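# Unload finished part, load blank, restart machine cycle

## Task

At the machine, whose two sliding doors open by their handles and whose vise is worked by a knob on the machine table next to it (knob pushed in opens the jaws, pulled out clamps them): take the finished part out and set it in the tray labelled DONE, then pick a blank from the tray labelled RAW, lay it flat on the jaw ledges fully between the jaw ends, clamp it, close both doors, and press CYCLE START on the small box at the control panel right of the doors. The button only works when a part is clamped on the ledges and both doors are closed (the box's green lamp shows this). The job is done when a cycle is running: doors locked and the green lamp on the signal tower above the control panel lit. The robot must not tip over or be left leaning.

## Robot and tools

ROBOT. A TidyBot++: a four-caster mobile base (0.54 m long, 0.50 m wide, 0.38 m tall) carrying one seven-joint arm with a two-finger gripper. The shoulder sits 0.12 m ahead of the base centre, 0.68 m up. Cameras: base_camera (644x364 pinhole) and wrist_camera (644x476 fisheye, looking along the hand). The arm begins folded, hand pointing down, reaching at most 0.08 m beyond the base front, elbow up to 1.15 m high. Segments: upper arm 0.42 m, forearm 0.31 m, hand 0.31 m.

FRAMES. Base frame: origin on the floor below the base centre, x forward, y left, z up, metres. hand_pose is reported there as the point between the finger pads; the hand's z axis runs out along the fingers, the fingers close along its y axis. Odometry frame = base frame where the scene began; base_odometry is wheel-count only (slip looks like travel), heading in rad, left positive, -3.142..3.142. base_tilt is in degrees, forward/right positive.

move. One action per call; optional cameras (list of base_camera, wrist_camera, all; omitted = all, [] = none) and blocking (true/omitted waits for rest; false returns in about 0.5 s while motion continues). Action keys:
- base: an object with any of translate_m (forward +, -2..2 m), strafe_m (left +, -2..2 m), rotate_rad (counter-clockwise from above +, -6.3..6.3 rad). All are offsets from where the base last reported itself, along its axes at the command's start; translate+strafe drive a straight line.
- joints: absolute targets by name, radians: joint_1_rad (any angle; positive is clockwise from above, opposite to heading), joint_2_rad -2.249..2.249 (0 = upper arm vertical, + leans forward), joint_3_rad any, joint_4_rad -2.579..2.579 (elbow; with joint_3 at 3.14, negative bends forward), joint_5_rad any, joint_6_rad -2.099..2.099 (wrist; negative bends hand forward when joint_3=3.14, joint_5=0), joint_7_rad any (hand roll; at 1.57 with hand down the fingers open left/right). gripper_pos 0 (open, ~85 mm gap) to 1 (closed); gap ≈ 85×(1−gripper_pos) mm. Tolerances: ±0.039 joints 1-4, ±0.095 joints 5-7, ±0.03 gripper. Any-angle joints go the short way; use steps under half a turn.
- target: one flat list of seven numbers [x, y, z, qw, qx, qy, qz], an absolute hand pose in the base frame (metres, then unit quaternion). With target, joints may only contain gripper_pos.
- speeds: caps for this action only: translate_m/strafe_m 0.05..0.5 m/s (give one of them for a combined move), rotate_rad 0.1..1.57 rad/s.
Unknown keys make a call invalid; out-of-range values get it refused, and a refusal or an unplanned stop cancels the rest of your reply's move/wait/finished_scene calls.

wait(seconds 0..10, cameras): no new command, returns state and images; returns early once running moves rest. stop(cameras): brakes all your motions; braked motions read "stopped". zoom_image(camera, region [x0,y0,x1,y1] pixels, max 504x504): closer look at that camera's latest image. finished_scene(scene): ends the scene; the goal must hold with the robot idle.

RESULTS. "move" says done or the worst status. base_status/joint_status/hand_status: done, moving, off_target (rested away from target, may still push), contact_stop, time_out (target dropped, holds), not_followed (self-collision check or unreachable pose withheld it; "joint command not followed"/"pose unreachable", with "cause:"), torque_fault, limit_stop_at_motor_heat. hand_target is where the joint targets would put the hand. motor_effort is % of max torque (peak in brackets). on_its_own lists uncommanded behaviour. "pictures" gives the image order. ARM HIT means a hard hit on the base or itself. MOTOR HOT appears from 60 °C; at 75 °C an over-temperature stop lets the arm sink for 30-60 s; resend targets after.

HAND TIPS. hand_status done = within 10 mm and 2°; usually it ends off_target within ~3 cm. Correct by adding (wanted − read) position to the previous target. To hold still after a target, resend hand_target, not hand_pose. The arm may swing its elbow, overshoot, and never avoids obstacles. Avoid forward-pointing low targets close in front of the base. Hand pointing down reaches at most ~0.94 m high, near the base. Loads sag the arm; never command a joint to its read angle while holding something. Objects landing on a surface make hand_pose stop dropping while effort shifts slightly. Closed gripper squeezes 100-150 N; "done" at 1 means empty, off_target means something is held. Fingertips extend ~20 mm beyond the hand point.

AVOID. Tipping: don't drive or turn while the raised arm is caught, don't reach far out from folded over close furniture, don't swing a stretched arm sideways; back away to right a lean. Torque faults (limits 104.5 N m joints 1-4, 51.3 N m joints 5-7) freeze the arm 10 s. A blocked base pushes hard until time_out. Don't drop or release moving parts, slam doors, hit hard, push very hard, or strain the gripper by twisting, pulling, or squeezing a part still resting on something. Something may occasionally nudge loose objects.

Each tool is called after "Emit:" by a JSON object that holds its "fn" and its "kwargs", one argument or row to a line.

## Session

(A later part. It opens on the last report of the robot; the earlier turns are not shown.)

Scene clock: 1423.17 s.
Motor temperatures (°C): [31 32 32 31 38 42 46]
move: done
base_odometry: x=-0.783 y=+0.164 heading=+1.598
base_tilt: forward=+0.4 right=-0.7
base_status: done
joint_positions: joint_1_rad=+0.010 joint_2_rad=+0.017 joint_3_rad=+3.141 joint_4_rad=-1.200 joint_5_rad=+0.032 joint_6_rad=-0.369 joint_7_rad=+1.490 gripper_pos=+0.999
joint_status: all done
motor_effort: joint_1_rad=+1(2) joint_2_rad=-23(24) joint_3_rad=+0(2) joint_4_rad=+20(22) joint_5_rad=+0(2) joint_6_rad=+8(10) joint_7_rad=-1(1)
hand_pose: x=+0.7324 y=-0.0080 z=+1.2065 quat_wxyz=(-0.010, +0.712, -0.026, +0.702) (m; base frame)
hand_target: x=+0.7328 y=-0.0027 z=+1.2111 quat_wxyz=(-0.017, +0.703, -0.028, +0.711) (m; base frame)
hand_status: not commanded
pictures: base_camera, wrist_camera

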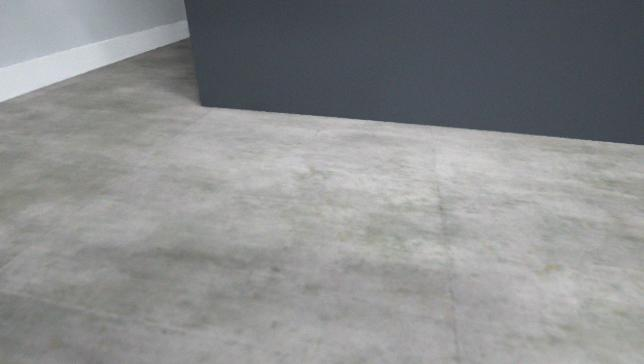

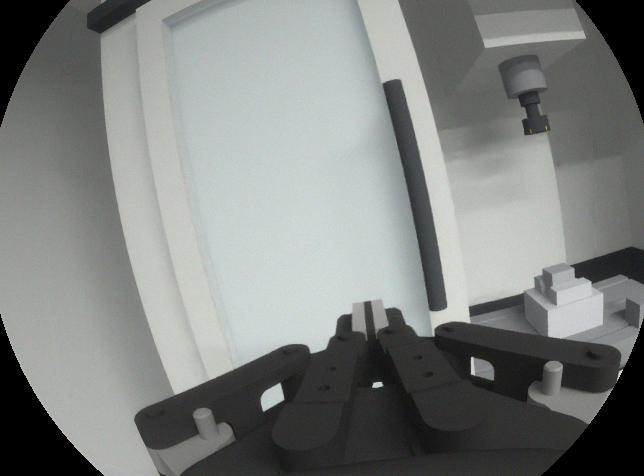

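Emit:
{"fn": "move", "kwargs": {
  "base": {"translate_m":0.3},
  "speeds": {"translate_m":0.15},
  "cameras": ["base_camera","wrist_camera"]
}}

Scene clock: 1440.37 s.
Motor temperatures (°C): [31 32 32 31 38 42 46]
move: done
base_odometry: x=-0.791 y=+0.464 heading=+1.598
base_tilt: forward=+0.4 right=-0.7
base_status: done
joint_positions: joint_1_rad=+0.010 joint_2_rad=+0.024 joint_3_rad=+3.141 joint_4_rad=-1.200 joint_5_rad=+0.032 joint_6_rad=-0.369 joint_7_rad=+1.490 gripper_pos=+0.999
joint_status: not commanded
motor_effort: joint_1_rad=+1(1) joint_2_rad=-23(26) joint_3_rad=+0(1) joint_4_rad=+21(22) joint_5_rad=+0(2) joint_6_rad=+8(10) joint_7_rad=+0(1)
hand_pose: x=+0.7358 y=-0.0081 z=+1.2025 quat_wxyz=(-0.010, +0.714, -0.026, +0.699) (m; base frame)
hand_target: x=+0.7328 y=-0.0027 z=+1.2111 quat_wxyz=(-0.017, +0.703, -0.028, +0.711) (m; base frame)
hand_status: not commanded
pictures: base_camera, wrist_camera

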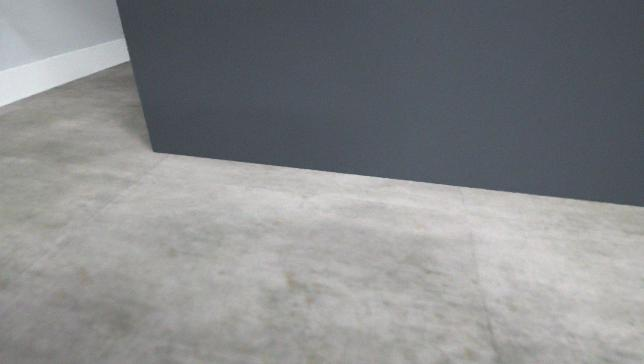

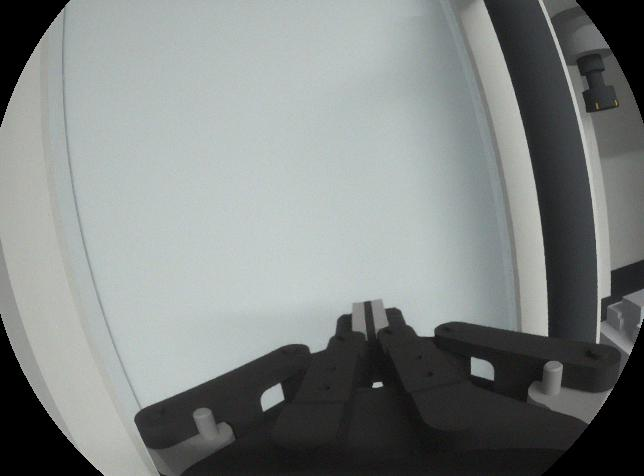

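Emit:
{"fn": "move", "kwargs": {
  "base": {"translate_m":0.007},
  "speeds": {"translate_m":0.1},
  "cameras": []
}}

Emit:
{"fn": "move", "kwargs": {
  "base": {"strafe_m":-0.17},
  "speeds": {"strafe_m":0.08},
  "cameras": ["wrist_camera"]
}}

Scene clock: 1450.47 s.
Motor temperatures (°C): [31 32 32 31 38 42 46]
move: done
base_odometry: x=-0.791 y=+0.471 heading=+1.599
base_tilt: forward=+0.4 right=-0.7
base_status: done
joint_positions: joint_1_rad=+0.010 joint_2_rad=+0.024 joint_3_rad=+3.141 joint_4_rad=-1.200 joint_5_rad=+0.032 joint_6_rad=-0.369 joint_7_rad=+1.490 gripper_pos=+0.999
joint_status: not commanded
motor_effort: joint_1_rad=+0(2) joint_2_rad=-23(27) joint_3_rad=+0(1) joint_4_rad=+20(22) joint_5_rad=+1(1) joint_6_rad=+10(10) joint_7_rad=+0(1)
hand_pose: x=+0.7358 y=-0.0081 z=+1.2025 quat_wxyz=(-0.010, +0.714, -0.026, +0.699) (m; base frame)
hand_target: x=+0.7328 y=-0.0027 z=+1.2111 quat_wxyz=(-0.017, +0.703, -0.028, +0.711) (m; base frame)
hand_status: not commanded
pictures: none
No camera images: "cameras" was empty.

Scene clock: 1453.10 s.
Motor temperatures (°C): [31 32 32 31 38 42 46]
move: done
base_odometry: x=-0.622 y=+0.476 heading=+1.599
base_tilt: forward=+0.4 right=-0.7
base_status: done
joint_positions: joint_1_rad=-0.072 joint_2_rad=+0.027 joint_3_rad=+3.067 joint_4_rad=-1.200 joint_5_rad=+0.032 joint_6_rad=-0.363 joint_7_rad=+1.490 gripper_pos=+0.999
joint_status: not commanded
motor_effort: joint_1_rad=+15(17) joint_2_rad=-26(27) joint_3_rad=+14(16) joint_4_rad=+21(21) joint_5_rad=+4(5) joint_6_rad=+9(10) joint_7_rad=+0(1)
hand_pose: x=+0.7307 y=+0.0871 z=+1.2022 quat_wxyz=(-0.066, +0.713, +0.029, +0.697) (m; base frame)
hand_target: x=+0.7328 y=-0.0027 z=+1.2111 quat_wxyz=(-0.017, +0.703, -0.028, +0.711) (m; base frame)
hand_status: not commanded
pictures: wrist_camera

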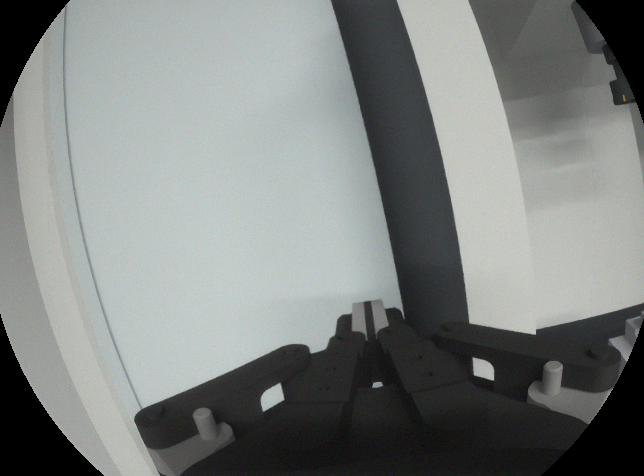

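Emit:
{"fn": "move", "kwargs": {
  "base": {"strafe_m":-0.08},
  "speeds": {"strafe_m":0.08},
  "cameras": ["wrist_camera"]
}}

Scene clock: 1457.57 s.
Motor temperatures (°C): [31 32 32 31 38 42 46]
move: done
base_odometry: x=-0.542 y=+0.478 heading=+1.599
base_tilt: forward=+0.4 right=-0.7
base_status: done
joint_positions: joint_1_rad=-0.126 joint_2_rad=+0.026 joint_3_rad=+3.030 joint_4_rad=-1.207 joint_5_rad=+0.032 joint_6_rad=-0.359 joint_7_rad=+1.490 gripper_pos=+0.999
joint_status: not commanded
motor_effort: joint_1_rad=+21(26) joint_2_rad=-23(28) joint_3_rad=+22(26) joint_4_rad=+23(24) joint_5_rad=+7(8) joint_6_rad=+11(11) joint_7_rad=+0(1)
hand_pose: x=+0.7196 y=+0.1416 z=+1.2007 quat_wxyz=(-0.098, +0.712, +0.062, +0.693) (m; base frame)
hand_target: x=+0.7328 y=-0.0027 z=+1.2111 quat_wxyz=(-0.017, +0.703, -0.028, +0.711) (m; base frame)
hand_status: not commanded
pictures: wrist_camera

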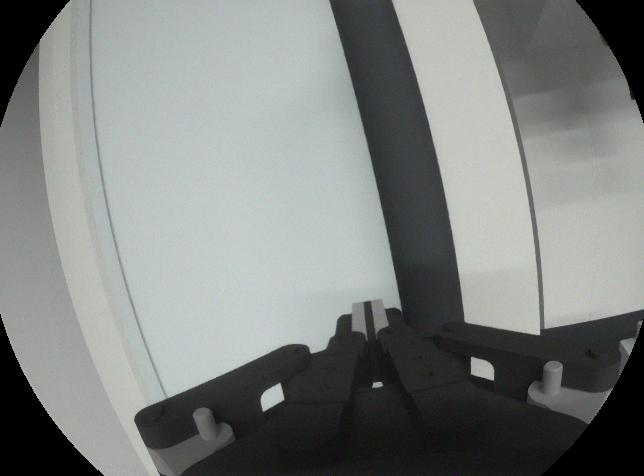

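Emit:
{"fn": "move", "kwargs": {
  "base": {"strafe_m":-0.12},
  "speeds": {"strafe_m":0.08},
  "cameras": ["wrist_camera"]
}}

Scene clock: 1462.63 s.
Motor temperatures (°C): [31 32 32 31 38 42 46]
move: done
base_odometry: x=-0.422 y=+0.481 heading=+1.599
base_tilt: forward=+0.4 right=-0.7
base_status: done
joint_positions: joint_1_rad=-0.146 joint_2_rad=+0.011 joint_3_rad=+3.006 joint_4_rad=-1.226 joint_5_rad=+0.032 joint_6_rad=-0.350 joint_7_rad=+1.490 gripper_pos=+0.999
joint_status: not commanded
motor_effort: joint_1_rad=+25(30) joint_2_rad=-18(27) joint_3_rad=+25(30) joint_4_rad=+27(27) joint_5_rad=+7(9) joint_6_rad=+15(15) joint_7_rad=+1(1)
hand_pose: x=+0.7070 y=+0.1676 z=+1.2006 quat_wxyz=(-0.113, +0.708, +0.078, +0.692) (m; base frame)
hand_target: x=+0.7328 y=-0.0027 z=+1.2111 quat_wxyz=(-0.017, +0.703, -0.028, +0.711) (m; base frame)
hand_status: not commanded
pictures: wrist_camera

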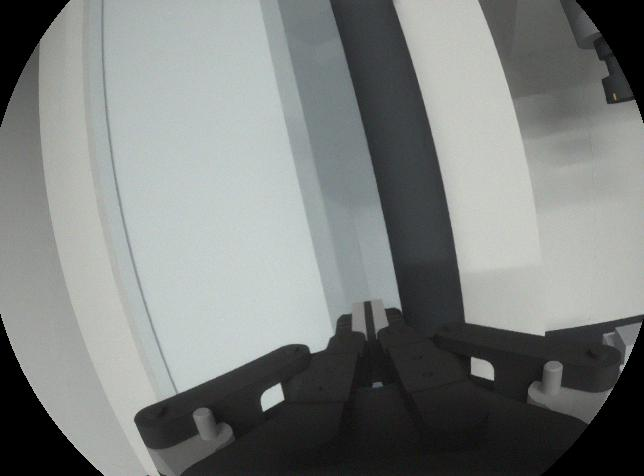

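Emit:
{"fn": "move", "kwargs": {
  "base": {"strafe_m":-0.15, "translate_m":0.006},
  "speeds": {"strafe_m":0.08},
  "cameras": ["wrist_camera"]
}}

Scene clock: 1470.07 s.
Motor temperatures (°C): [32 32 32 31 38 42 46]
move: done
base_odometry: x=-0.273 y=+0.491 heading=+1.600
base_tilt: forward=+0.3 right=-0.7
base_status: done
joint_positions: joint_1_rad=-0.175 joint_2_rad=-0.010 joint_3_rad=+2.983 joint_4_rad=-1.237 joint_5_rad=+0.026 joint_6_rad=-0.363 joint_7_rad=+1.490 gripper_pos=+0.999
joint_status: not commanded
motor_effort: joint_1_rad=+29(35) joint_2_rad=-13(22) joint_3_rad=+31(36) joint_4_rad=+27(30) joint_5_rad=+9(11) joint_6_rad=+15(18) joint_7_rad=+0(1)
hand_pose: x=+0.6873 y=+0.1961 z=+1.2024 quat_wxyz=(-0.132, +0.707, +0.096, +0.688) (m; base frame)
hand_target: x=+0.7328 y=-0.0027 z=+1.2111 quat_wxyz=(-0.017, +0.703, -0.028, +0.711) (m; base frame)
hand_status: not commanded
pictures: wrist_camera

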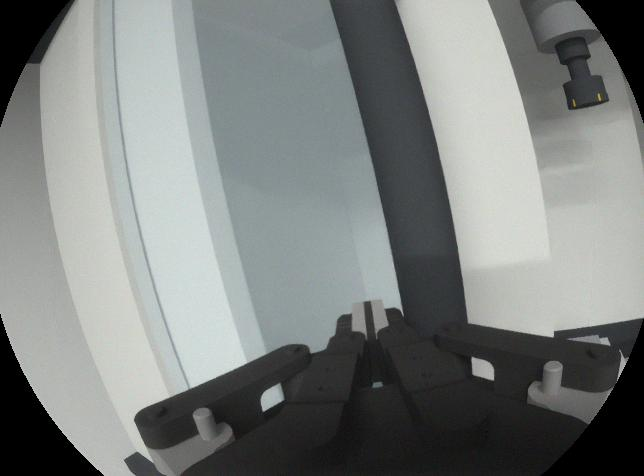

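Emit:
{"fn": "move", "kwargs": {
  "base": {"strafe_m":-0.10, "translate_m":0.015},
  "speeds": {"strafe_m":0.08},
  "cameras": ["wrist_camera"]
}}

Scene clock: 1476.30 s.
Motor temperatures (°C): [32 32 33 31 38 42 46]
move: done
base_odometry: x=-0.174 y=+0.509 heading=+1.600
base_tilt: forward=+0.3 right=-0.7
base_status: done
joint_positions: joint_1_rad=-0.185 joint_2_rad=-0.040 joint_3_rad=+2.969 joint_4_rad=-1.246 joint_5_rad=+0.017 joint_6_rad=-0.390 joint_7_rad=+1.490 gripper_pos=+0.999
joint_status: not commanded
motor_effort: joint_1_rad=+30(37) joint_2_rad=-7(18) joint_3_rad=+32(39) joint_4_rad=+29(31) joint_5_rad=+10(12) joint_6_rad=+19(21) joint_7_rad=+0(1)
hand_pose: x=+0.6670 y=+0.2080 z=+1.2062 quat_wxyz=(-0.142, +0.708, +0.104, +0.683) (m; base frame)
hand_target: x=+0.7328 y=-0.0027 z=+1.2111 quat_wxyz=(-0.017, +0.703, -0.028, +0.711) (m; base frame)
hand_status: not commanded
pictures: wrist_camera

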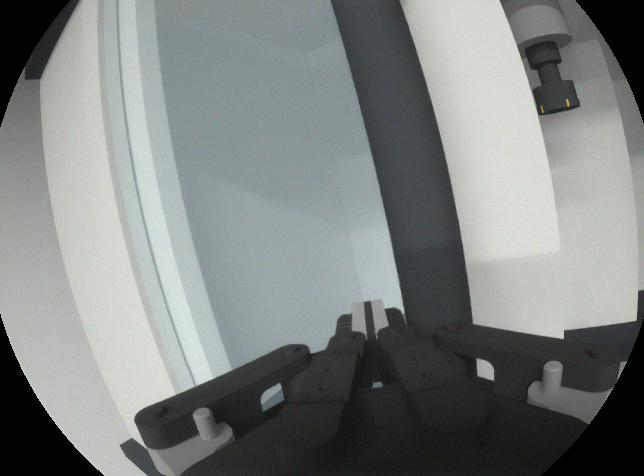

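Emit:
{"fn": "move", "kwargs": {
  "base": {"strafe_m":-0.08, "translate_m":-0.025},
  "speeds": {"strafe_m":0.08},
  "cameras": ["wrist_camera"]
}}

Scene clock: 1486.53 s.
Motor temperatures (°C): [32 32 33 31 38 42 46]
move: done
base_odometry: x=-0.093 y=+0.487 heading=+1.600
base_tilt: forward=+0.3 right=-0.7
base_status: done
joint_positions: joint_1_rad=-0.178 joint_2_rad=-0.023 joint_3_rad=+2.987 joint_4_rad=-1.239 joint_5_rad=+0.017 joint_6_rad=-0.371 joint_7_rad=+1.490 gripper_pos=+0.999
joint_status: not commanded
motor_effort: joint_1_rad=+27(34) joint_2_rad=-14(16) joint_3_rad=+28(36) joint_4_rad=+24(29) joint_5_rad=+8(11) joint_6_rad=+13(19) joint_7_rad=+0(1)
hand_pose: x=+0.6807 y=+0.1955 z=+1.2065 quat_wxyz=(-0.135, +0.706, +0.094, +0.688) (m; base frame)
hand_target: x=+0.7328 y=-0.0027 z=+1.2111 quat_wxyz=(-0.017, +0.703, -0.028, +0.711) (m; base frame)
hand_status: not commanded
pictures: wrist_camera

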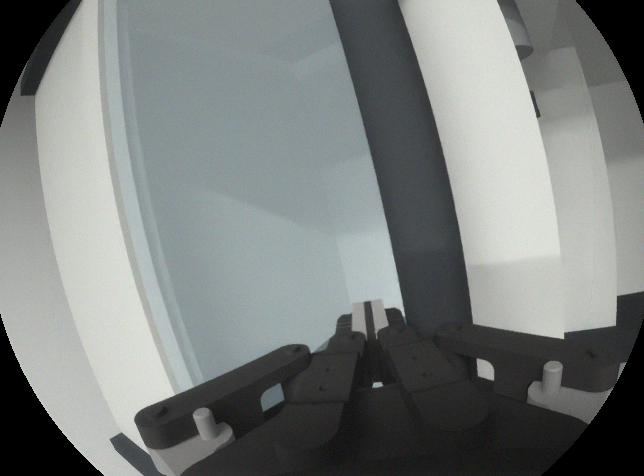

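Emit:
{"fn": "move", "kwargs": {
  "base": {"strafe_m":-0.05},
  "speeds": {"strafe_m":0.08},
  "cameras": ["wrist_camera"]
}}

Scene clock: 1493.63 s.
Motor temperatures (°C): [32 32 33 31 38 42 46]
move: done
base_odometry: x=-0.044 y=+0.488 heading=+1.602
base_tilt: forward=+0.3 right=-0.7
base_status: done
joint_positions: joint_1_rad=-0.193 joint_2_rad=-0.005 joint_3_rad=+2.959 joint_4_rad=-1.231 joint_5_rad=+0.017 joint_6_rad=-0.351 joint_7_rad=+1.490 gripper_pos=+0.999
joint_status: not commanded
motor_effort: joint_1_rad=+34(37) joint_2_rad=-17(19) joint_3_rad=+36(38) joint_4_rad=+23(25) joint_5_rad=+10(10) joint_6_rad=+10(14) joint_7_rad=+1(1)
hand_pose: x=+0.6800 y=+0.2214 z=+1.2068 quat_wxyz=(-0.152, +0.701, +0.108, +0.688) (m; base frame)
hand_target: x=+0.7328 y=-0.0027 z=+1.2111 quat_wxyz=(-0.017, +0.703, -0.028, +0.711) (m; base frame)
hand_status: not commanded
pictures: wrist_camera

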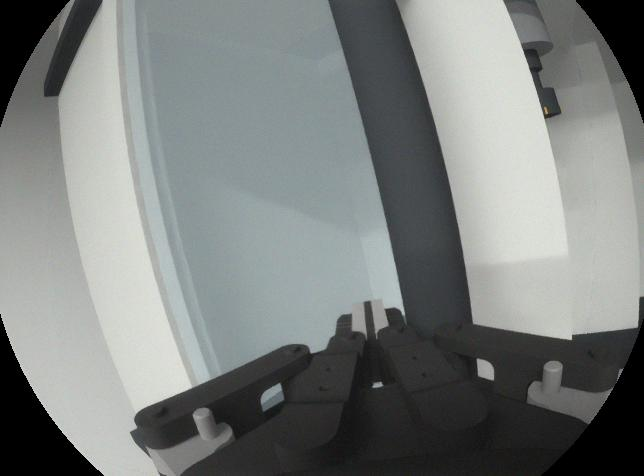

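Emit:
{"fn": "move", "kwargs": {
  "base": {"strafe_m":-0.04},
  "speeds": {"strafe_m":0.08},
  "cameras": ["wrist_camera"]
}}

Scene clock: 1500.63 s.
Motor temperatures (°C): [32 32 33 31 38 42 46]
move: time_out
base_odometry: x=-0.006 y=+0.489 heading=+1.606
base_tilt: forward=+0.4 right=-0.8
base_status: strafe_m time_out (by the wheels' count: -0.038 of -0.040)
joint_positions: joint_1_rad=-0.202 joint_2_rad=-0.002 joint_3_rad=+2.956 joint_4_rad=-1.229 joint_5_rad=+0.017 joint_6_rad=-0.349 joint_7_rad=+1.490 gripper_pos=+0.999
joint_status: not commanded
motor_effort: joint_1_rad=+35(39) joint_2_rad=-17(21) joint_3_rad=+35(40) joint_4_rad=+24(26) joint_5_rad=+10(11) joint_6_rad=+13(14) joint_7_rad=-1(1)
hand_pose: x=+0.6783 y=+0.2282 z=+1.2070 quat_wxyz=(-0.156, +0.700, +0.112, +0.688) (m; base frame)
hand_target: x=+0.7328 y=-0.0027 z=+1.2111 quat_wxyz=(-0.017, +0.703, -0.028, +0.711) (m; base frame)
hand_status: not commanded
pictures: wrist_camera

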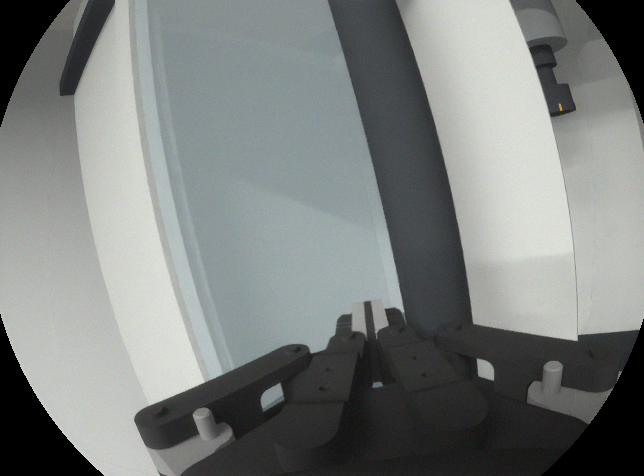

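Emit:
{"fn": "move", "kwargs": {
  "base": {"strafe_m":0.22},
  "speeds": {"strafe_m":0.15},
  "cameras": ["wrist_camera"]
}}

Emit:
{"fn": "move", "kwargs": {
  "base": {"translate_m":-0.28},
  "speeds": {"translate_m":0.25},
  "cameras": ["base_camera","wrist_camera"]
}}

Scene clock: 1507.53 s.
Motor temperatures (°C): [32 32 33 31 38 42 46]
move: done
base_odometry: x=-0.226 y=+0.482 heading=+1.605
base_tilt: forward=+0.4 right=-0.7
base_status: done
joint_positions: joint_1_rad=-0.001 joint_2_rad=+0.012 joint_3_rad=+3.134 joint_4_rad=-1.230 joint_5_rad=+0.023 joint_6_rad=-0.365 joint_7_rad=+1.490 gripper_pos=+0.999
joint_status: not commanded
motor_effort: joint_1_rad=+2(35) joint_2_rad=-22(24) joint_3_rad=+1(35) joint_4_rad=+20(30) joint_5_rad=+1(10) joint_6_rad=+8(20) joint_7_rad=+0(1)
hand_pose: x=+0.7327 y=+0.0045 z=+1.1928 quat_wxyz=(-0.021, +0.719, -0.021, +0.694) (m; base frame)
hand_target: x=+0.7328 y=-0.0027 z=+1.2111 quat_wxyz=(-0.017, +0.703, -0.028, +0.711) (m; base frame)
hand_status: not commanded
pictures: wrist_camera

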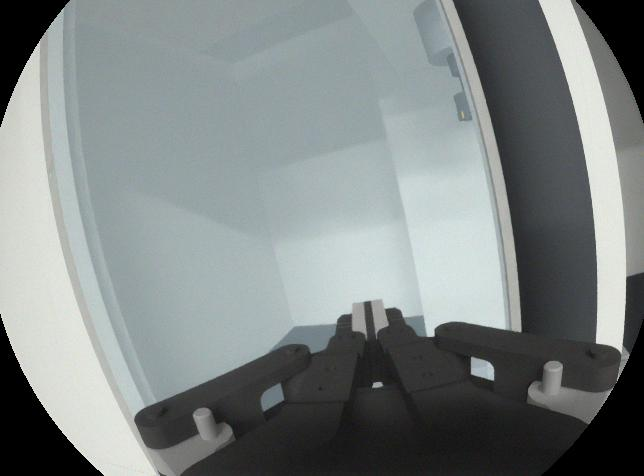

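Scene clock: 1509.53 s.
Motor temperatures (°C): [32 32 33 31 38 42 46]
move: done
base_odometry: x=-0.217 y=+0.202 heading=+1.605
base_tilt: forward=+0.3 right=-0.7
base_status: done
joint_positions: joint_1_rad=-0.001 joint_2_rad=+0.017 joint_3_rad=+3.135 joint_4_rad=-1.230 joint_5_rad=+0.023 joint_6_rad=-0.365 joint_7_rad=+1.490 gripper_pos=+0.999
joint_status: not commanded
motor_effort: joint_1_rad=+0(2) joint_2_rad=-22(26) joint_3_rad=+0(2) joint_4_rad=+21(23) joint_5_rad=+1(2) joint_6_rad=+9(10) joint_7_rad=+0(1)
hand_pose: x=+0.7353 y=+0.0034 z=+1.1898 quat_wxyz=(-0.020, +0.721, -0.022, +0.692) (m; base frame)
hand_target: x=+0.7328 y=-0.0027 z=+1.2111 quat_wxyz=(-0.017, +0.703, -0.028, +0.711) (m; base frame)
hand_status: not commanded
pictures: base_camera, wrist_camera

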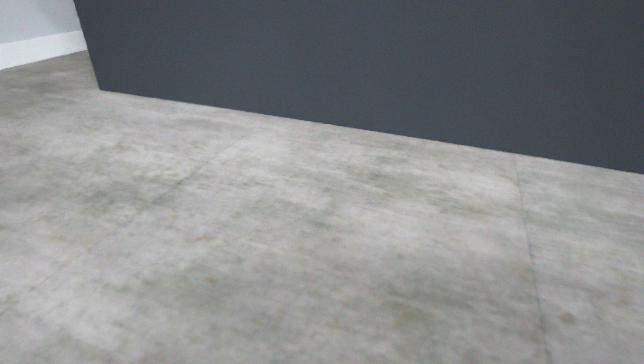

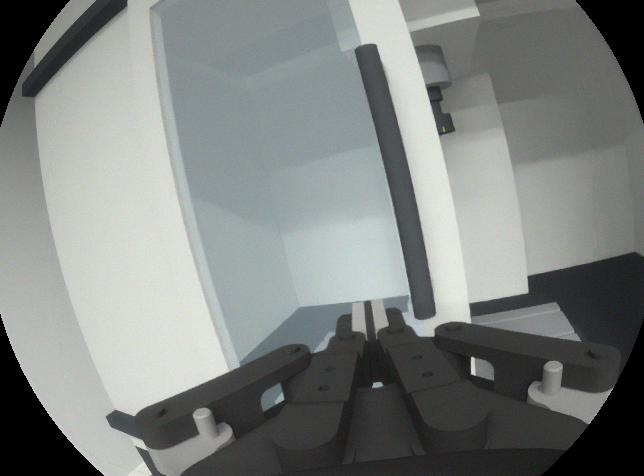

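Emit:
{"fn": "move", "kwargs": {
  "base": {"rotate_rad":-0.13,"translate_m":-0.1},
  "cameras": ["base_camera","wrist_camera"]
}}

Scene clock: 1526.20 s.
Motor temperatures (°C): [32 32 33 31 38 42 46]
move: done
base_odometry: x=-0.213 y=+0.101 heading=+1.474
base_tilt: forward=+0.4 right=-0.7
base_status: done
joint_positions: joint_1_rad=+0.002 joint_2_rad=+0.016 joint_3_rad=+3.143 joint_4_rad=-1.230 joint_5_rad=+0.023 joint_6_rad=-0.365 joint_7_rad=+1.490 gripper_pos=+0.999
joint_status: not commanded
motor_effort: joint_1_rad=-1(4) joint_2_rad=-23(26) joint_3_rad=+0(3) joint_4_rad=+22(22) joint_5_rad=+0(2) joint_6_rad=+9(10) joint_7_rad=+0(1)
hand_pose: x=+0.7347 y=-0.0032 z=+1.1906 quat_wxyz=(-0.017, +0.720, -0.026, +0.693) (m; base frame)
hand_target: x=+0.7328 y=-0.0027 z=+1.2111 quat_wxyz=(-0.017, +0.703, -0.028, +0.711) (m; base frame)
hand_status: not commanded
pictures: base_camera, wrist_camera

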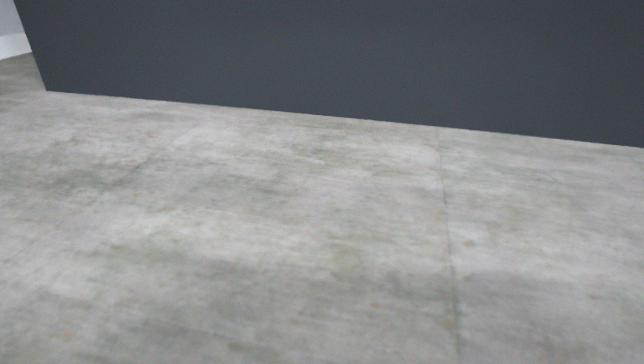

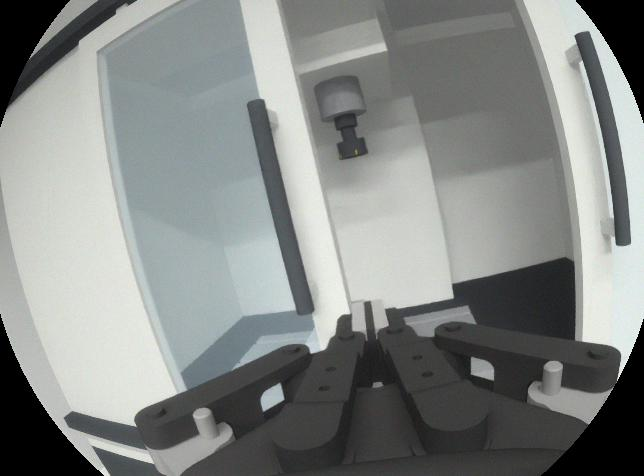

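Emit:
{"fn": "move", "kwargs": {
  "base": {"rotate_rad":-0.015},
  "cameras": []
}}

Emit:
{"fn": "move", "kwargs": {
  "base": {"strafe_m":-0.48},
  "speeds": {"strafe_m":0.3},
  "cameras": ["base_camera","wrist_camera"]
}}

Scene clock: 1544.93 s.
Motor temperatures (°C): [32 32 33 32 38 42 46]
move: done
base_odometry: x=-0.213 y=+0.101 heading=+1.459
base_tilt: forward=+0.4 right=-0.7
base_status: done
joint_positions: joint_1_rad=+0.002 joint_2_rad=+0.016 joint_3_rad=+3.142 joint_4_rad=-1.230 joint_5_rad=+0.023 joint_6_rad=-0.365 joint_7_rad=+1.490 gripper_pos=+0.999
joint_status: not commanded
motor_effort: joint_1_rad=+0(3) joint_2_rad=-23(23) joint_3_rad=+0(4) joint_4_rad=+20(22) joint_5_rad=+1(2) joint_6_rad=+8(9) joint_7_rad=+0(1)
hand_pose: x=+0.7347 y=-0.0029 z=+1.1906 quat_wxyz=(-0.017, +0.720, -0.025, +0.693) (m; base frame)
hand_target: x=+0.7328 y=-0.0027 z=+1.2111 quat_wxyz=(-0.017, +0.703, -0.028, +0.711) (m; base frame)
hand_status: not commanded
pictures: none
No camera images: "cameras" was empty.

Scene clock: 1547.50 s.
Motor temperatures (°C): [32 32 33 32 38 42 46]
move: done
base_odometry: x=+0.264 y=+0.048 heading=+1.459
base_tilt: forward=+0.3 right=-0.7
base_status: done
joint_positions: joint_1_rad=+0.002 joint_2_rad=+0.016 joint_3_rad=+3.142 joint_4_rad=-1.230 joint_5_rad=+0.023 joint_6_rad=-0.365 joint_7_rad=+1.490 gripper_pos=+0.999
joint_status: not commanded
motor_effort: joint_1_rad=+0(3) joint_2_rad=-22(23) joint_3_rad=+0(2) joint_4_rad=+20(22) joint_5_rad=+1(2) joint_6_rad=+9(10) joint_7_rad=+0(1)
hand_pose: x=+0.7347 y=-0.0027 z=+1.1906 quat_wxyz=(-0.017, +0.720, -0.025, +0.693) (m; base frame)
hand_target: x=+0.7328 y=-0.0027 z=+1.2111 quat_wxyz=(-0.017, +0.703, -0.028, +0.711) (m; base frame)
hand_status: not commanded
pictures: base_camera, wrist_camera

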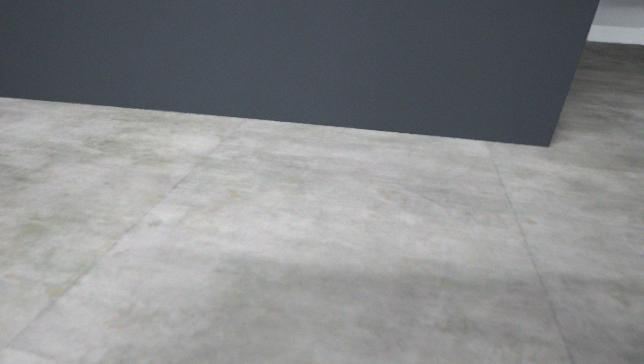

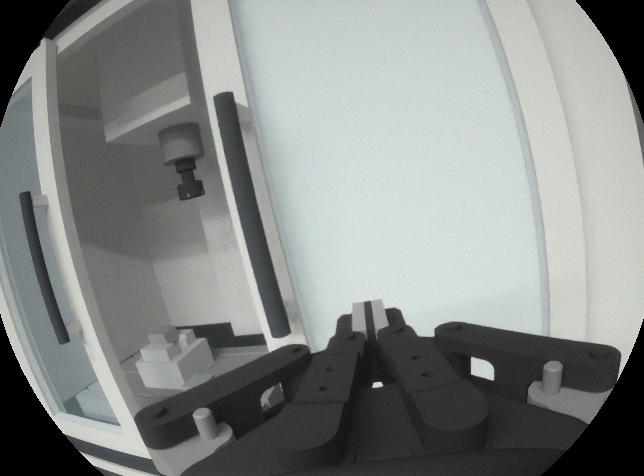

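Emit:
{"fn": "move", "kwargs": {
  "base": {"translate_m":0.24,"strafe_m":0.065},
  "speeds": {"translate_m":0.2},
  "cameras": ["base_camera","wrist_camera"]
}}

Scene clock: 1560.33 s.
Motor temperatures (°C): [32 32 33 32 38 42 46]
move: done
base_odometry: x=+0.226 y=+0.294 heading=+1.459
base_tilt: forward=+0.4 right=-0.7
base_status: done
joint_positions: joint_1_rad=+0.002 joint_2_rad=+0.023 joint_3_rad=+3.142 joint_4_rad=-1.230 joint_5_rad=+0.023 joint_6_rad=-0.365 joint_7_rad=+1.490 gripper_pos=+0.999
joint_status: not commanded
motor_effort: joint_1_rad=-1(2) joint_2_rad=-22(26) joint_3_rad=+0(1) joint_4_rad=+21(22) joint_5_rad=+1(2) joint_6_rad=+9(10) joint_7_rad=+0(1)
hand_pose: x=+0.7382 y=-0.0027 z=+1.1864 quat_wxyz=(-0.017, +0.723, -0.025, +0.690) (m; base frame)
hand_target: x=+0.7328 y=-0.0027 z=+1.2111 quat_wxyz=(-0.017, +0.703, -0.028, +0.711) (m; base frame)
hand_status: not commanded
pictures: base_camera, wrist_camera

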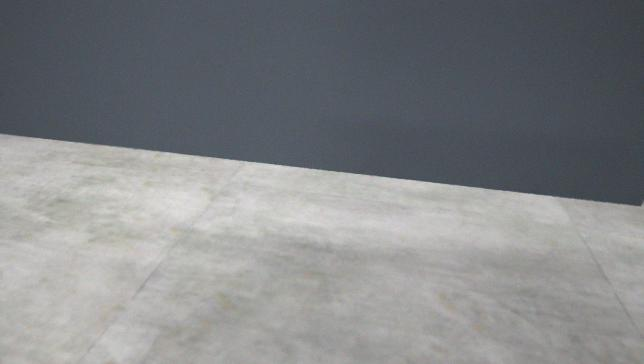

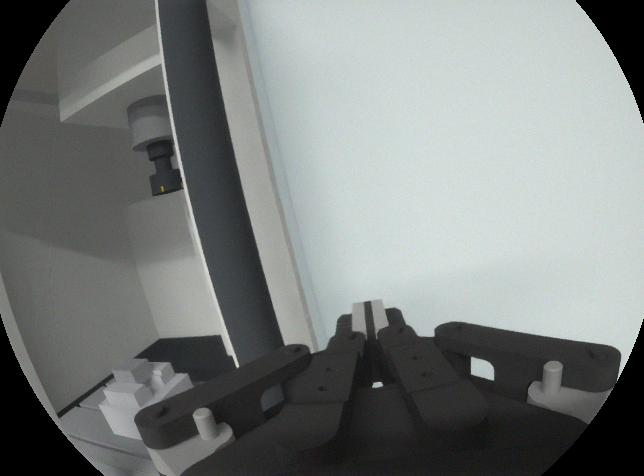

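Emit:
{"fn": "move", "kwargs": {
  "base": {"translate_m":0.05},
  "speeds": {"translate_m":0.1},
  "cameras": ["base_camera","wrist_camera"]
}}

Scene clock: 1568.37 s.
Motor temperatures (°C): [32 32 33 32 38 42 46]
move: done
base_odometry: x=+0.232 y=+0.344 heading=+1.459
base_tilt: forward=+0.4 right=-0.7
base_status: done
joint_positions: joint_1_rad=+0.002 joint_2_rad=+0.023 joint_3_rad=+3.142 joint_4_rad=-1.230 joint_5_rad=+0.023 joint_6_rad=-0.365 joint_7_rad=+1.490 gripper_pos=+0.999
joint_status: not commanded
motor_effort: joint_1_rad=+0(1) joint_2_rad=-23(26) joint_3_rad=+0(1) joint_4_rad=+21(22) joint_5_rad=+1(1) joint_6_rad=+9(10) joint_7_rad=+0(1)
hand_pose: x=+0.7381 y=-0.0027 z=+1.1865 quat_wxyz=(-0.017, +0.723, -0.025, +0.690) (m; base frame)
hand_target: x=+0.7328 y=-0.0027 z=+1.2111 quat_wxyz=(-0.017, +0.703, -0.028, +0.711) (m; base frame)
hand_status: not commanded
pictures: base_camera, wrist_camera

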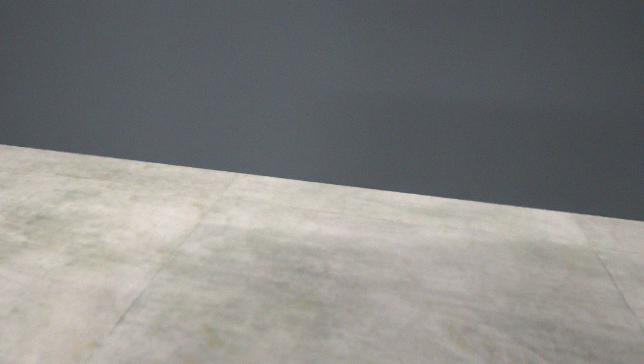

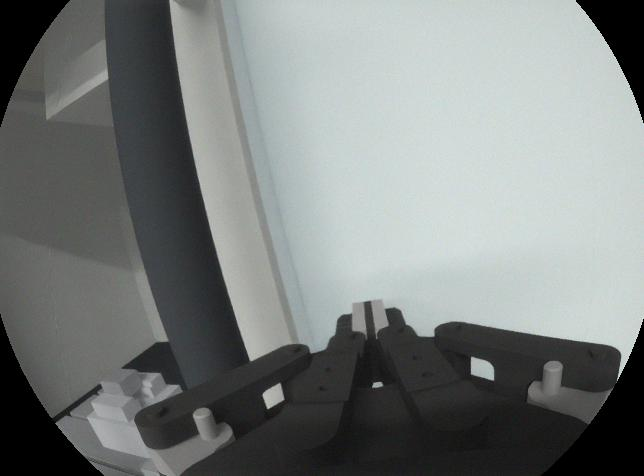

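Emit:
{"fn": "move", "kwargs": {
  "base": {"translate_m":0.012},
  "speeds": {"translate_m":0.1},
  "cameras": []
}}

Emit:
{"fn": "move", "kwargs": {
  "base": {"strafe_m":0.15},
  "speeds": {"strafe_m":0.08},
  "cameras": ["base_camera","wrist_camera"]
}}

Scene clock: 1574.57 s.
Motor temperatures (°C): [32 32 33 32 38 42 46]
move: done
base_odometry: x=+0.233 y=+0.356 heading=+1.459
base_tilt: forward=+0.4 right=-0.7
base_status: done
joint_positions: joint_1_rad=+0.002 joint_2_rad=+0.010 joint_3_rad=+3.142 joint_4_rad=-1.230 joint_5_rad=+0.023 joint_6_rad=-0.365 joint_7_rad=+1.490 gripper_pos=+0.999
joint_status: not commanded
motor_effort: joint_1_rad=+0(1) joint_2_rad=-20(23) joint_3_rad=+0(2) joint_4_rad=+21(26) joint_5_rad=+1(2) joint_6_rad=+9(15) joint_7_rad=+0(1)
hand_pose: x=+0.7318 y=-0.0026 z=+1.1940 quat_wxyz=(-0.017, +0.719, -0.025, +0.695) (m; base frame)
hand_target: x=+0.7328 y=-0.0027 z=+1.2111 quat_wxyz=(-0.017, +0.703, -0.028, +0.711) (m; base frame)
hand_status: not commanded
pictures: none
No camera images: "cameras" was empty.

Scene clock: 1577.00 s.
Motor temperatures (°C): [32 32 33 32 38 42 46]
move: done
base_odometry: x=+0.084 y=+0.372 heading=+1.459
base_tilt: forward=+0.3 right=-0.7
base_status: done
joint_positions: joint_1_rad=+0.110 joint_2_rad=+0.002 joint_3_rad=+3.248 joint_4_rad=-1.230 joint_5_rad=+0.057 joint_6_rad=-0.365 joint_7_rad=+1.490 gripper_pos=+0.999
joint_status: not commanded
motor_effort: joint_1_rad=-21(23) joint_2_rad=-16(22) joint_3_rad=-21(23) joint_4_rad=+24(26) joint_5_rad=-6(7) joint_6_rad=+14(15) joint_7_rad=-1(2)
hand_pose: x=+0.7135 y=-0.1356 z=+1.1992 quat_wxyz=(+0.073, +0.710, -0.094, +0.694) (m; base frame)
hand_target: x=+0.7328 y=-0.0027 z=+1.2111 quat_wxyz=(-0.017, +0.703, -0.028, +0.711) (m; base frame)
hand_status: not commanded
pictures: base_camera, wrist_camera

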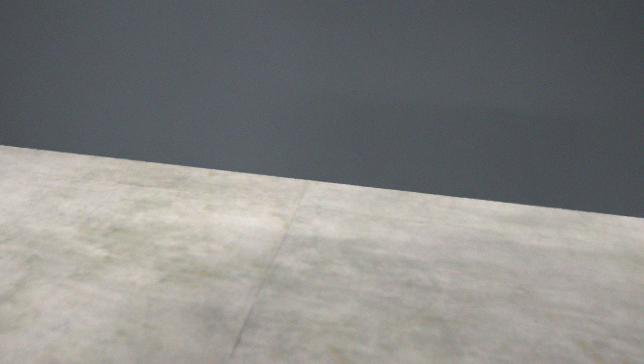

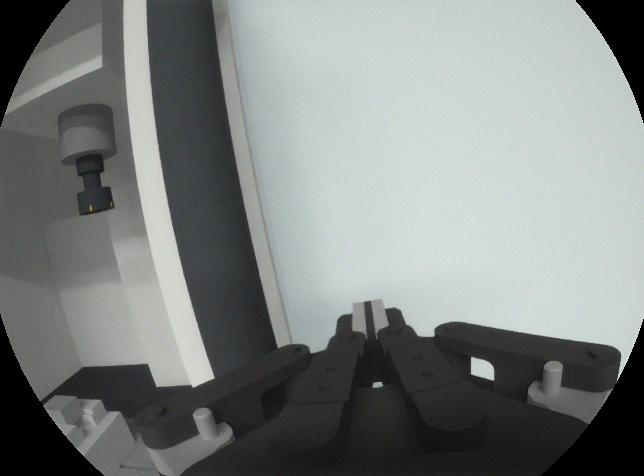

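Emit:
{"fn": "move", "kwargs": {
  "base": {"translate_m":-0.03},
  "speeds": {"translate_m":0.1},
  "cameras": ["wrist_camera"]
}}

Scene clock: 1583.27 s.
Motor temperatures (°C): [32 32 33 32 38 42 46]
move: done
base_odometry: x=+0.080 y=+0.342 heading=+1.459
base_tilt: forward=+0.3 right=-0.7
base_status: done
joint_positions: joint_1_rad=+0.084 joint_2_rad=+0.015 joint_3_rad=+3.207 joint_4_rad=-1.227 joint_5_rad=+0.058 joint_6_rad=-0.353 joint_7_rad=+1.490 gripper_pos=+0.999
joint_status: not commanded
motor_effort: joint_1_rad=-14(20) joint_2_rad=-22(25) joint_3_rad=-13(20) joint_4_rad=+22(24) joint_5_rad=-3(6) joint_6_rad=+11(14) joint_7_rad=+0(2)
hand_pose: x=+0.7274 y=-0.0961 z=+1.1965 quat_wxyz=(+0.051, +0.712, -0.070, +0.697) (m; base frame)
hand_target: x=+0.7328 y=-0.0027 z=+1.2111 quat_wxyz=(-0.017, +0.703, -0.028, +0.711) (m; base frame)
hand_status: not commanded
pictures: wrist_camera

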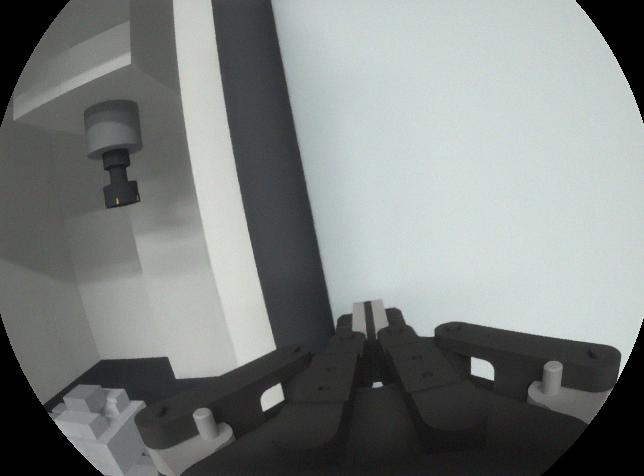

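Emit:
{"fn": "move", "kwargs": {
  "base": {"strafe_m":0.15},
  "speeds": {"strafe_m":0.08},
  "cameras": ["base_camera","wrist_camera"]
}}

Scene clock: 1590.70 s.
Motor temperatures (°C): [32 32 33 32 38 42 46]
move: done
base_odometry: x=-0.068 y=+0.359 heading=+1.459
base_tilt: forward=+0.4 right=-0.7
base_status: done
joint_positions: joint_1_rad=+0.129 joint_2_rad=+0.022 joint_3_rad=+3.250 joint_4_rad=-1.225 joint_5_rad=+0.060 joint_6_rad=-0.353 joint_7_rad=+1.490 gripper_pos=+0.999
joint_status: not commanded
motor_effort: joint_1_rad=-21(27) joint_2_rad=-24(26) joint_3_rad=-20(27) joint_4_rad=+24(24) joint_5_rad=-5(7) joint_6_rad=+13(14) joint_7_rad=+0(2)
hand_pose: x=+0.7203 y=-0.1498 z=+1.1935 quat_wxyz=(+0.082, +0.710, -0.100, +0.692) (m; base frame)
hand_target: x=+0.7328 y=-0.0027 z=+1.2111 quat_wxyz=(-0.017, +0.703, -0.028, +0.711) (m; base frame)
hand_status: not commanded
pictures: base_camera, wrist_camera

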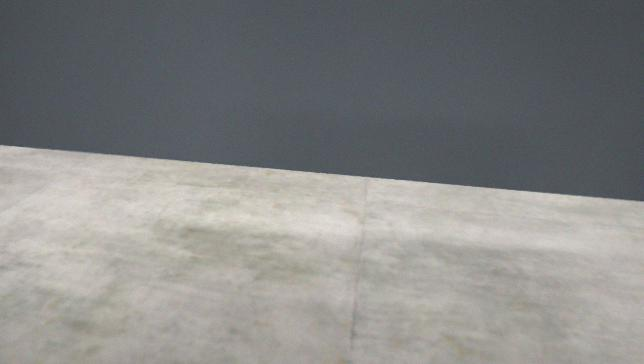

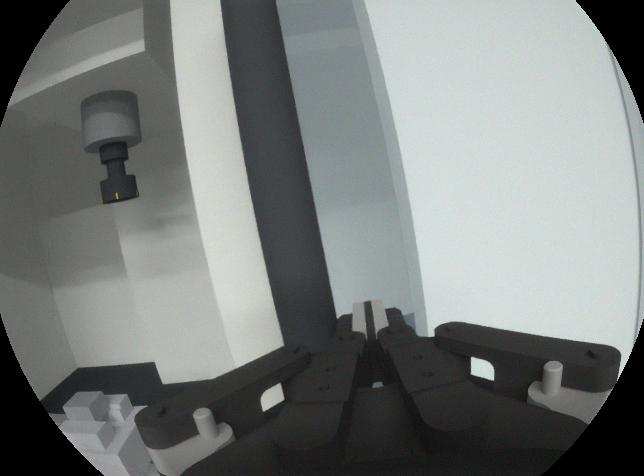

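Emit:
{"fn": "move", "kwargs": {
  "base": {"strafe_m":0.15},
  "speeds": {"strafe_m":0.08},
  "cameras": ["base_camera","wrist_camera"]
}}

Scene clock: 1597.53 s.
Motor temperatures (°C): [32 32 33 32 38 42 46]
move: done
base_odometry: x=-0.218 y=+0.376 heading=+1.459
base_tilt: forward=+0.4 right=-0.7
base_status: done
joint_positions: joint_1_rad=-0.007 joint_2_rad=+0.025 joint_3_rad=+3.140 joint_4_rad=-1.220 joint_5_rad=+0.050 joint_6_rad=-0.340 joint_7_rad=+1.490 gripper_pos=+0.999
joint_status: not commanded
motor_effort: joint_1_rad=-1(28) joint_2_rad=-23(26) joint_3_rad=+0(28) joint_4_rad=+21(25) joint_5_rad=+1(8) joint_6_rad=+8(15) joint_7_rad=+0(2)
hand_pose: x=+0.7384 y=+0.0015 z=+1.1988 quat_wxyz=(-0.009, +0.712, -0.015, +0.702) (m; base frame)
hand_target: x=+0.7328 y=-0.0027 z=+1.2111 quat_wxyz=(-0.017, +0.703, -0.028, +0.711) (m; base frame)
hand_status: not commanded
pictures: base_camera, wrist_camera

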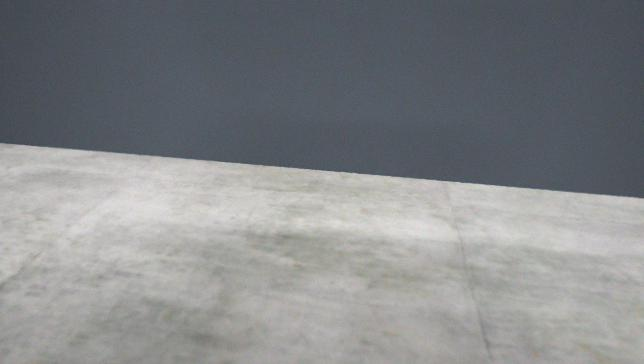

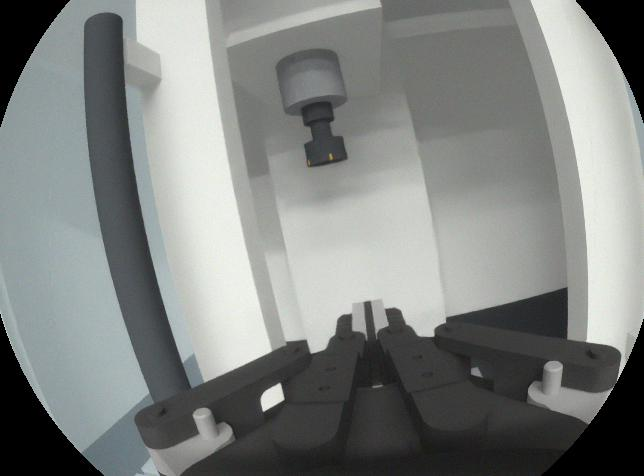

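Emit:
{"fn": "move", "kwargs": {
  "base": {"translate_m":-0.25},
  "speeds": {"translate_m":0.25},
  "cameras": ["base_camera","wrist_camera"]
}}

Scene clock: 1612.87 s.
Motor temperatures (°C): [32 32 33 32 38 42 46]
move: done
base_odometry: x=-0.246 y=+0.127 heading=+1.459
base_tilt: forward=+0.4 right=-0.7
base_status: done
joint_positions: joint_1_rad=-0.007 joint_2_rad=+0.017 joint_3_rad=+3.140 joint_4_rad=-1.220 joint_5_rad=+0.050 joint_6_rad=-0.340 joint_7_rad=+1.490 gripper_pos=+0.999
joint_status: not commanded
motor_effort: joint_1_rad=-1(1) joint_2_rad=-23(27) joint_3_rad=-1(1) joint_4_rad=+21(22) joint_5_rad=+1(2) joint_6_rad=+8(10) joint_7_rad=-1(1)
hand_pose: x=+0.7346 y=+0.0015 z=+1.2033 quat_wxyz=(-0.009, +0.709, -0.015, +0.705) (m; base frame)
hand_target: x=+0.7328 y=-0.0027 z=+1.2111 quat_wxyz=(-0.017, +0.703, -0.028, +0.711) (m; base frame)
hand_status: not commanded
pictures: base_camera, wrist_camera

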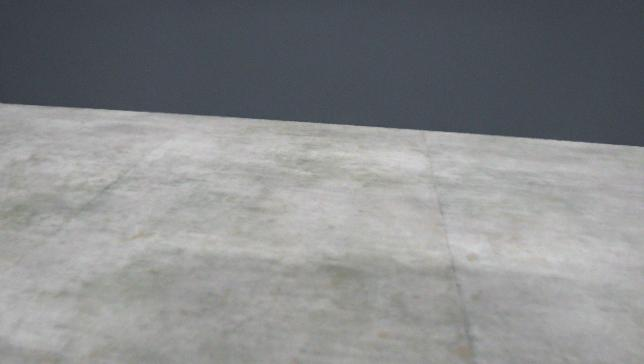

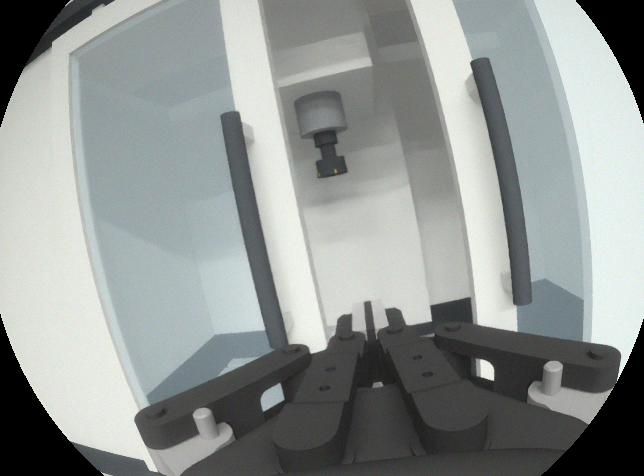

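Emit:
{"fn": "move", "kwargs": {
  "base": {"rotate_rad":0.042},
  "cameras": []
}}

Emit:
{"fn": "move", "kwargs": {
  "base": {"strafe_m":-0.30},
  "speeds": {"strafe_m":0.25},
  "cameras": ["base_camera","wrist_camera"]
}}

Scene clock: 1621.77 s.
Motor temperatures (°C): [32 32 33 32 38 42 46]
move: done
base_odometry: x=-0.246 y=+0.127 heading=+1.501
base_tilt: forward=+0.4 right=-0.7
base_status: done
joint_positions: joint_1_rad=-0.007 joint_2_rad=+0.017 joint_3_rad=+3.137 joint_4_rad=-1.220 joint_5_rad=+0.050 joint_6_rad=-0.340 joint_7_rad=+1.490 gripper_pos=+0.999
joint_status: not commanded
motor_effort: joint_1_rad=+1(3) joint_2_rad=-22(23) joint_3_rad=+0(2) joint_4_rad=+20(22) joint_5_rad=+1(1) joint_6_rad=+9(9) joint_7_rad=-1(1)
hand_pose: x=+0.7346 y=+0.0033 z=+1.2033 quat_wxyz=(-0.010, +0.709, -0.014, +0.705) (m; base frame)
hand_target: x=+0.7328 y=-0.0027 z=+1.2111 quat_wxyz=(-0.017, +0.703, -0.028, +0.711) (m; base frame)
hand_status: not commanded
pictures: none
No camera images: "cameras" was empty.

Scene clock: 1623.83 s.
Motor temperatures (°C): [32 32 33 32 38 42 46]
move: done
base_odometry: x=+0.054 y=+0.106 heading=+1.501
base_tilt: forward=+0.4 right=-0.7
base_status: done
joint_positions: joint_1_rad=-0.007 joint_2_rad=+0.017 joint_3_rad=+3.140 joint_4_rad=-1.220 joint_5_rad=+0.050 joint_6_rad=-0.340 joint_7_rad=+1.490 gripper_pos=+0.999
joint_status: not commanded
motor_effort: joint_1_rad=+0(2) joint_2_rad=-23(23) joint_3_rad=+0(2) joint_4_rad=+22(22) joint_5_rad=+0(2) joint_6_rad=+8(10) joint_7_rad=+0(1)
hand_pose: x=+0.7346 y=+0.0016 z=+1.2033 quat_wxyz=(-0.009, +0.709, -0.015, +0.705) (m; base frame)
hand_target: x=+0.7328 y=-0.0027 z=+1.2111 quat_wxyz=(-0.017, +0.703, -0.028, +0.711) (m; base frame)
hand_status: not commanded
pictures: base_camera, wrist_camera

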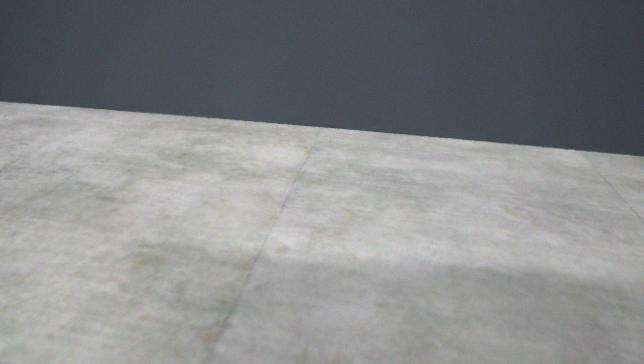

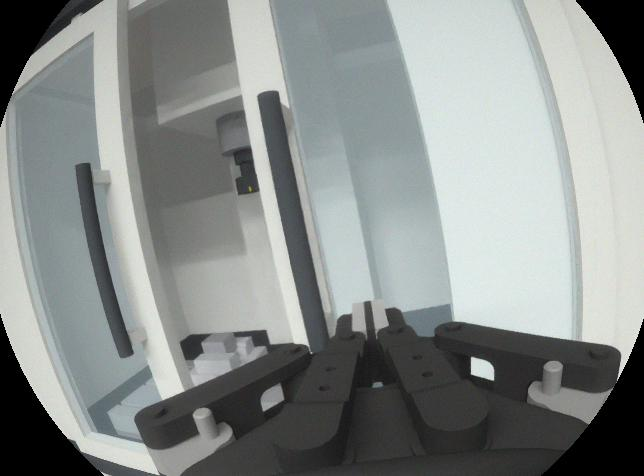

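Emit:
{"fn": "move", "kwargs": {
  "base": {"translate_m":0.255},
  "speeds": {"translate_m":0.2},
  "cameras": ["base_camera","wrist_camera"]
}}

Scene clock: 1631.13 s.
Motor temperatures (°C): [32 32 33 32 38 42 46]
move: done
base_odometry: x=+0.072 y=+0.360 heading=+1.500
base_tilt: forward=+0.4 right=-0.7
base_status: done
joint_positions: joint_1_rad=-0.007 joint_2_rad=+0.023 joint_3_rad=+3.140 joint_4_rad=-1.220 joint_5_rad=+0.050 joint_6_rad=-0.340 joint_7_rad=+1.490 gripper_pos=+0.999
joint_status: not commanded
motor_effort: joint_1_rad=+0(1) joint_2_rad=-22(26) joint_3_rad=+0(1) joint_4_rad=+20(22) joint_5_rad=+0(2) joint_6_rad=+9(10) joint_7_rad=+0(1)
hand_pose: x=+0.7377 y=+0.0016 z=+1.1996 quat_wxyz=(-0.009, +0.711, -0.015, +0.703) (m; base frame)
hand_target: x=+0.7328 y=-0.0027 z=+1.2111 quat_wxyz=(-0.017, +0.703, -0.028, +0.711) (m; base frame)
hand_status: not commanded
pictures: base_camera, wrist_camera

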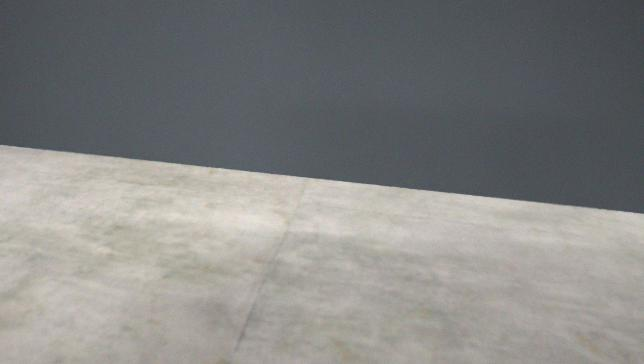

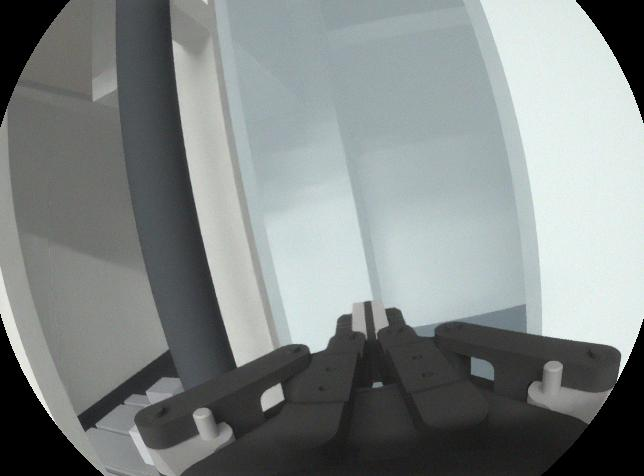

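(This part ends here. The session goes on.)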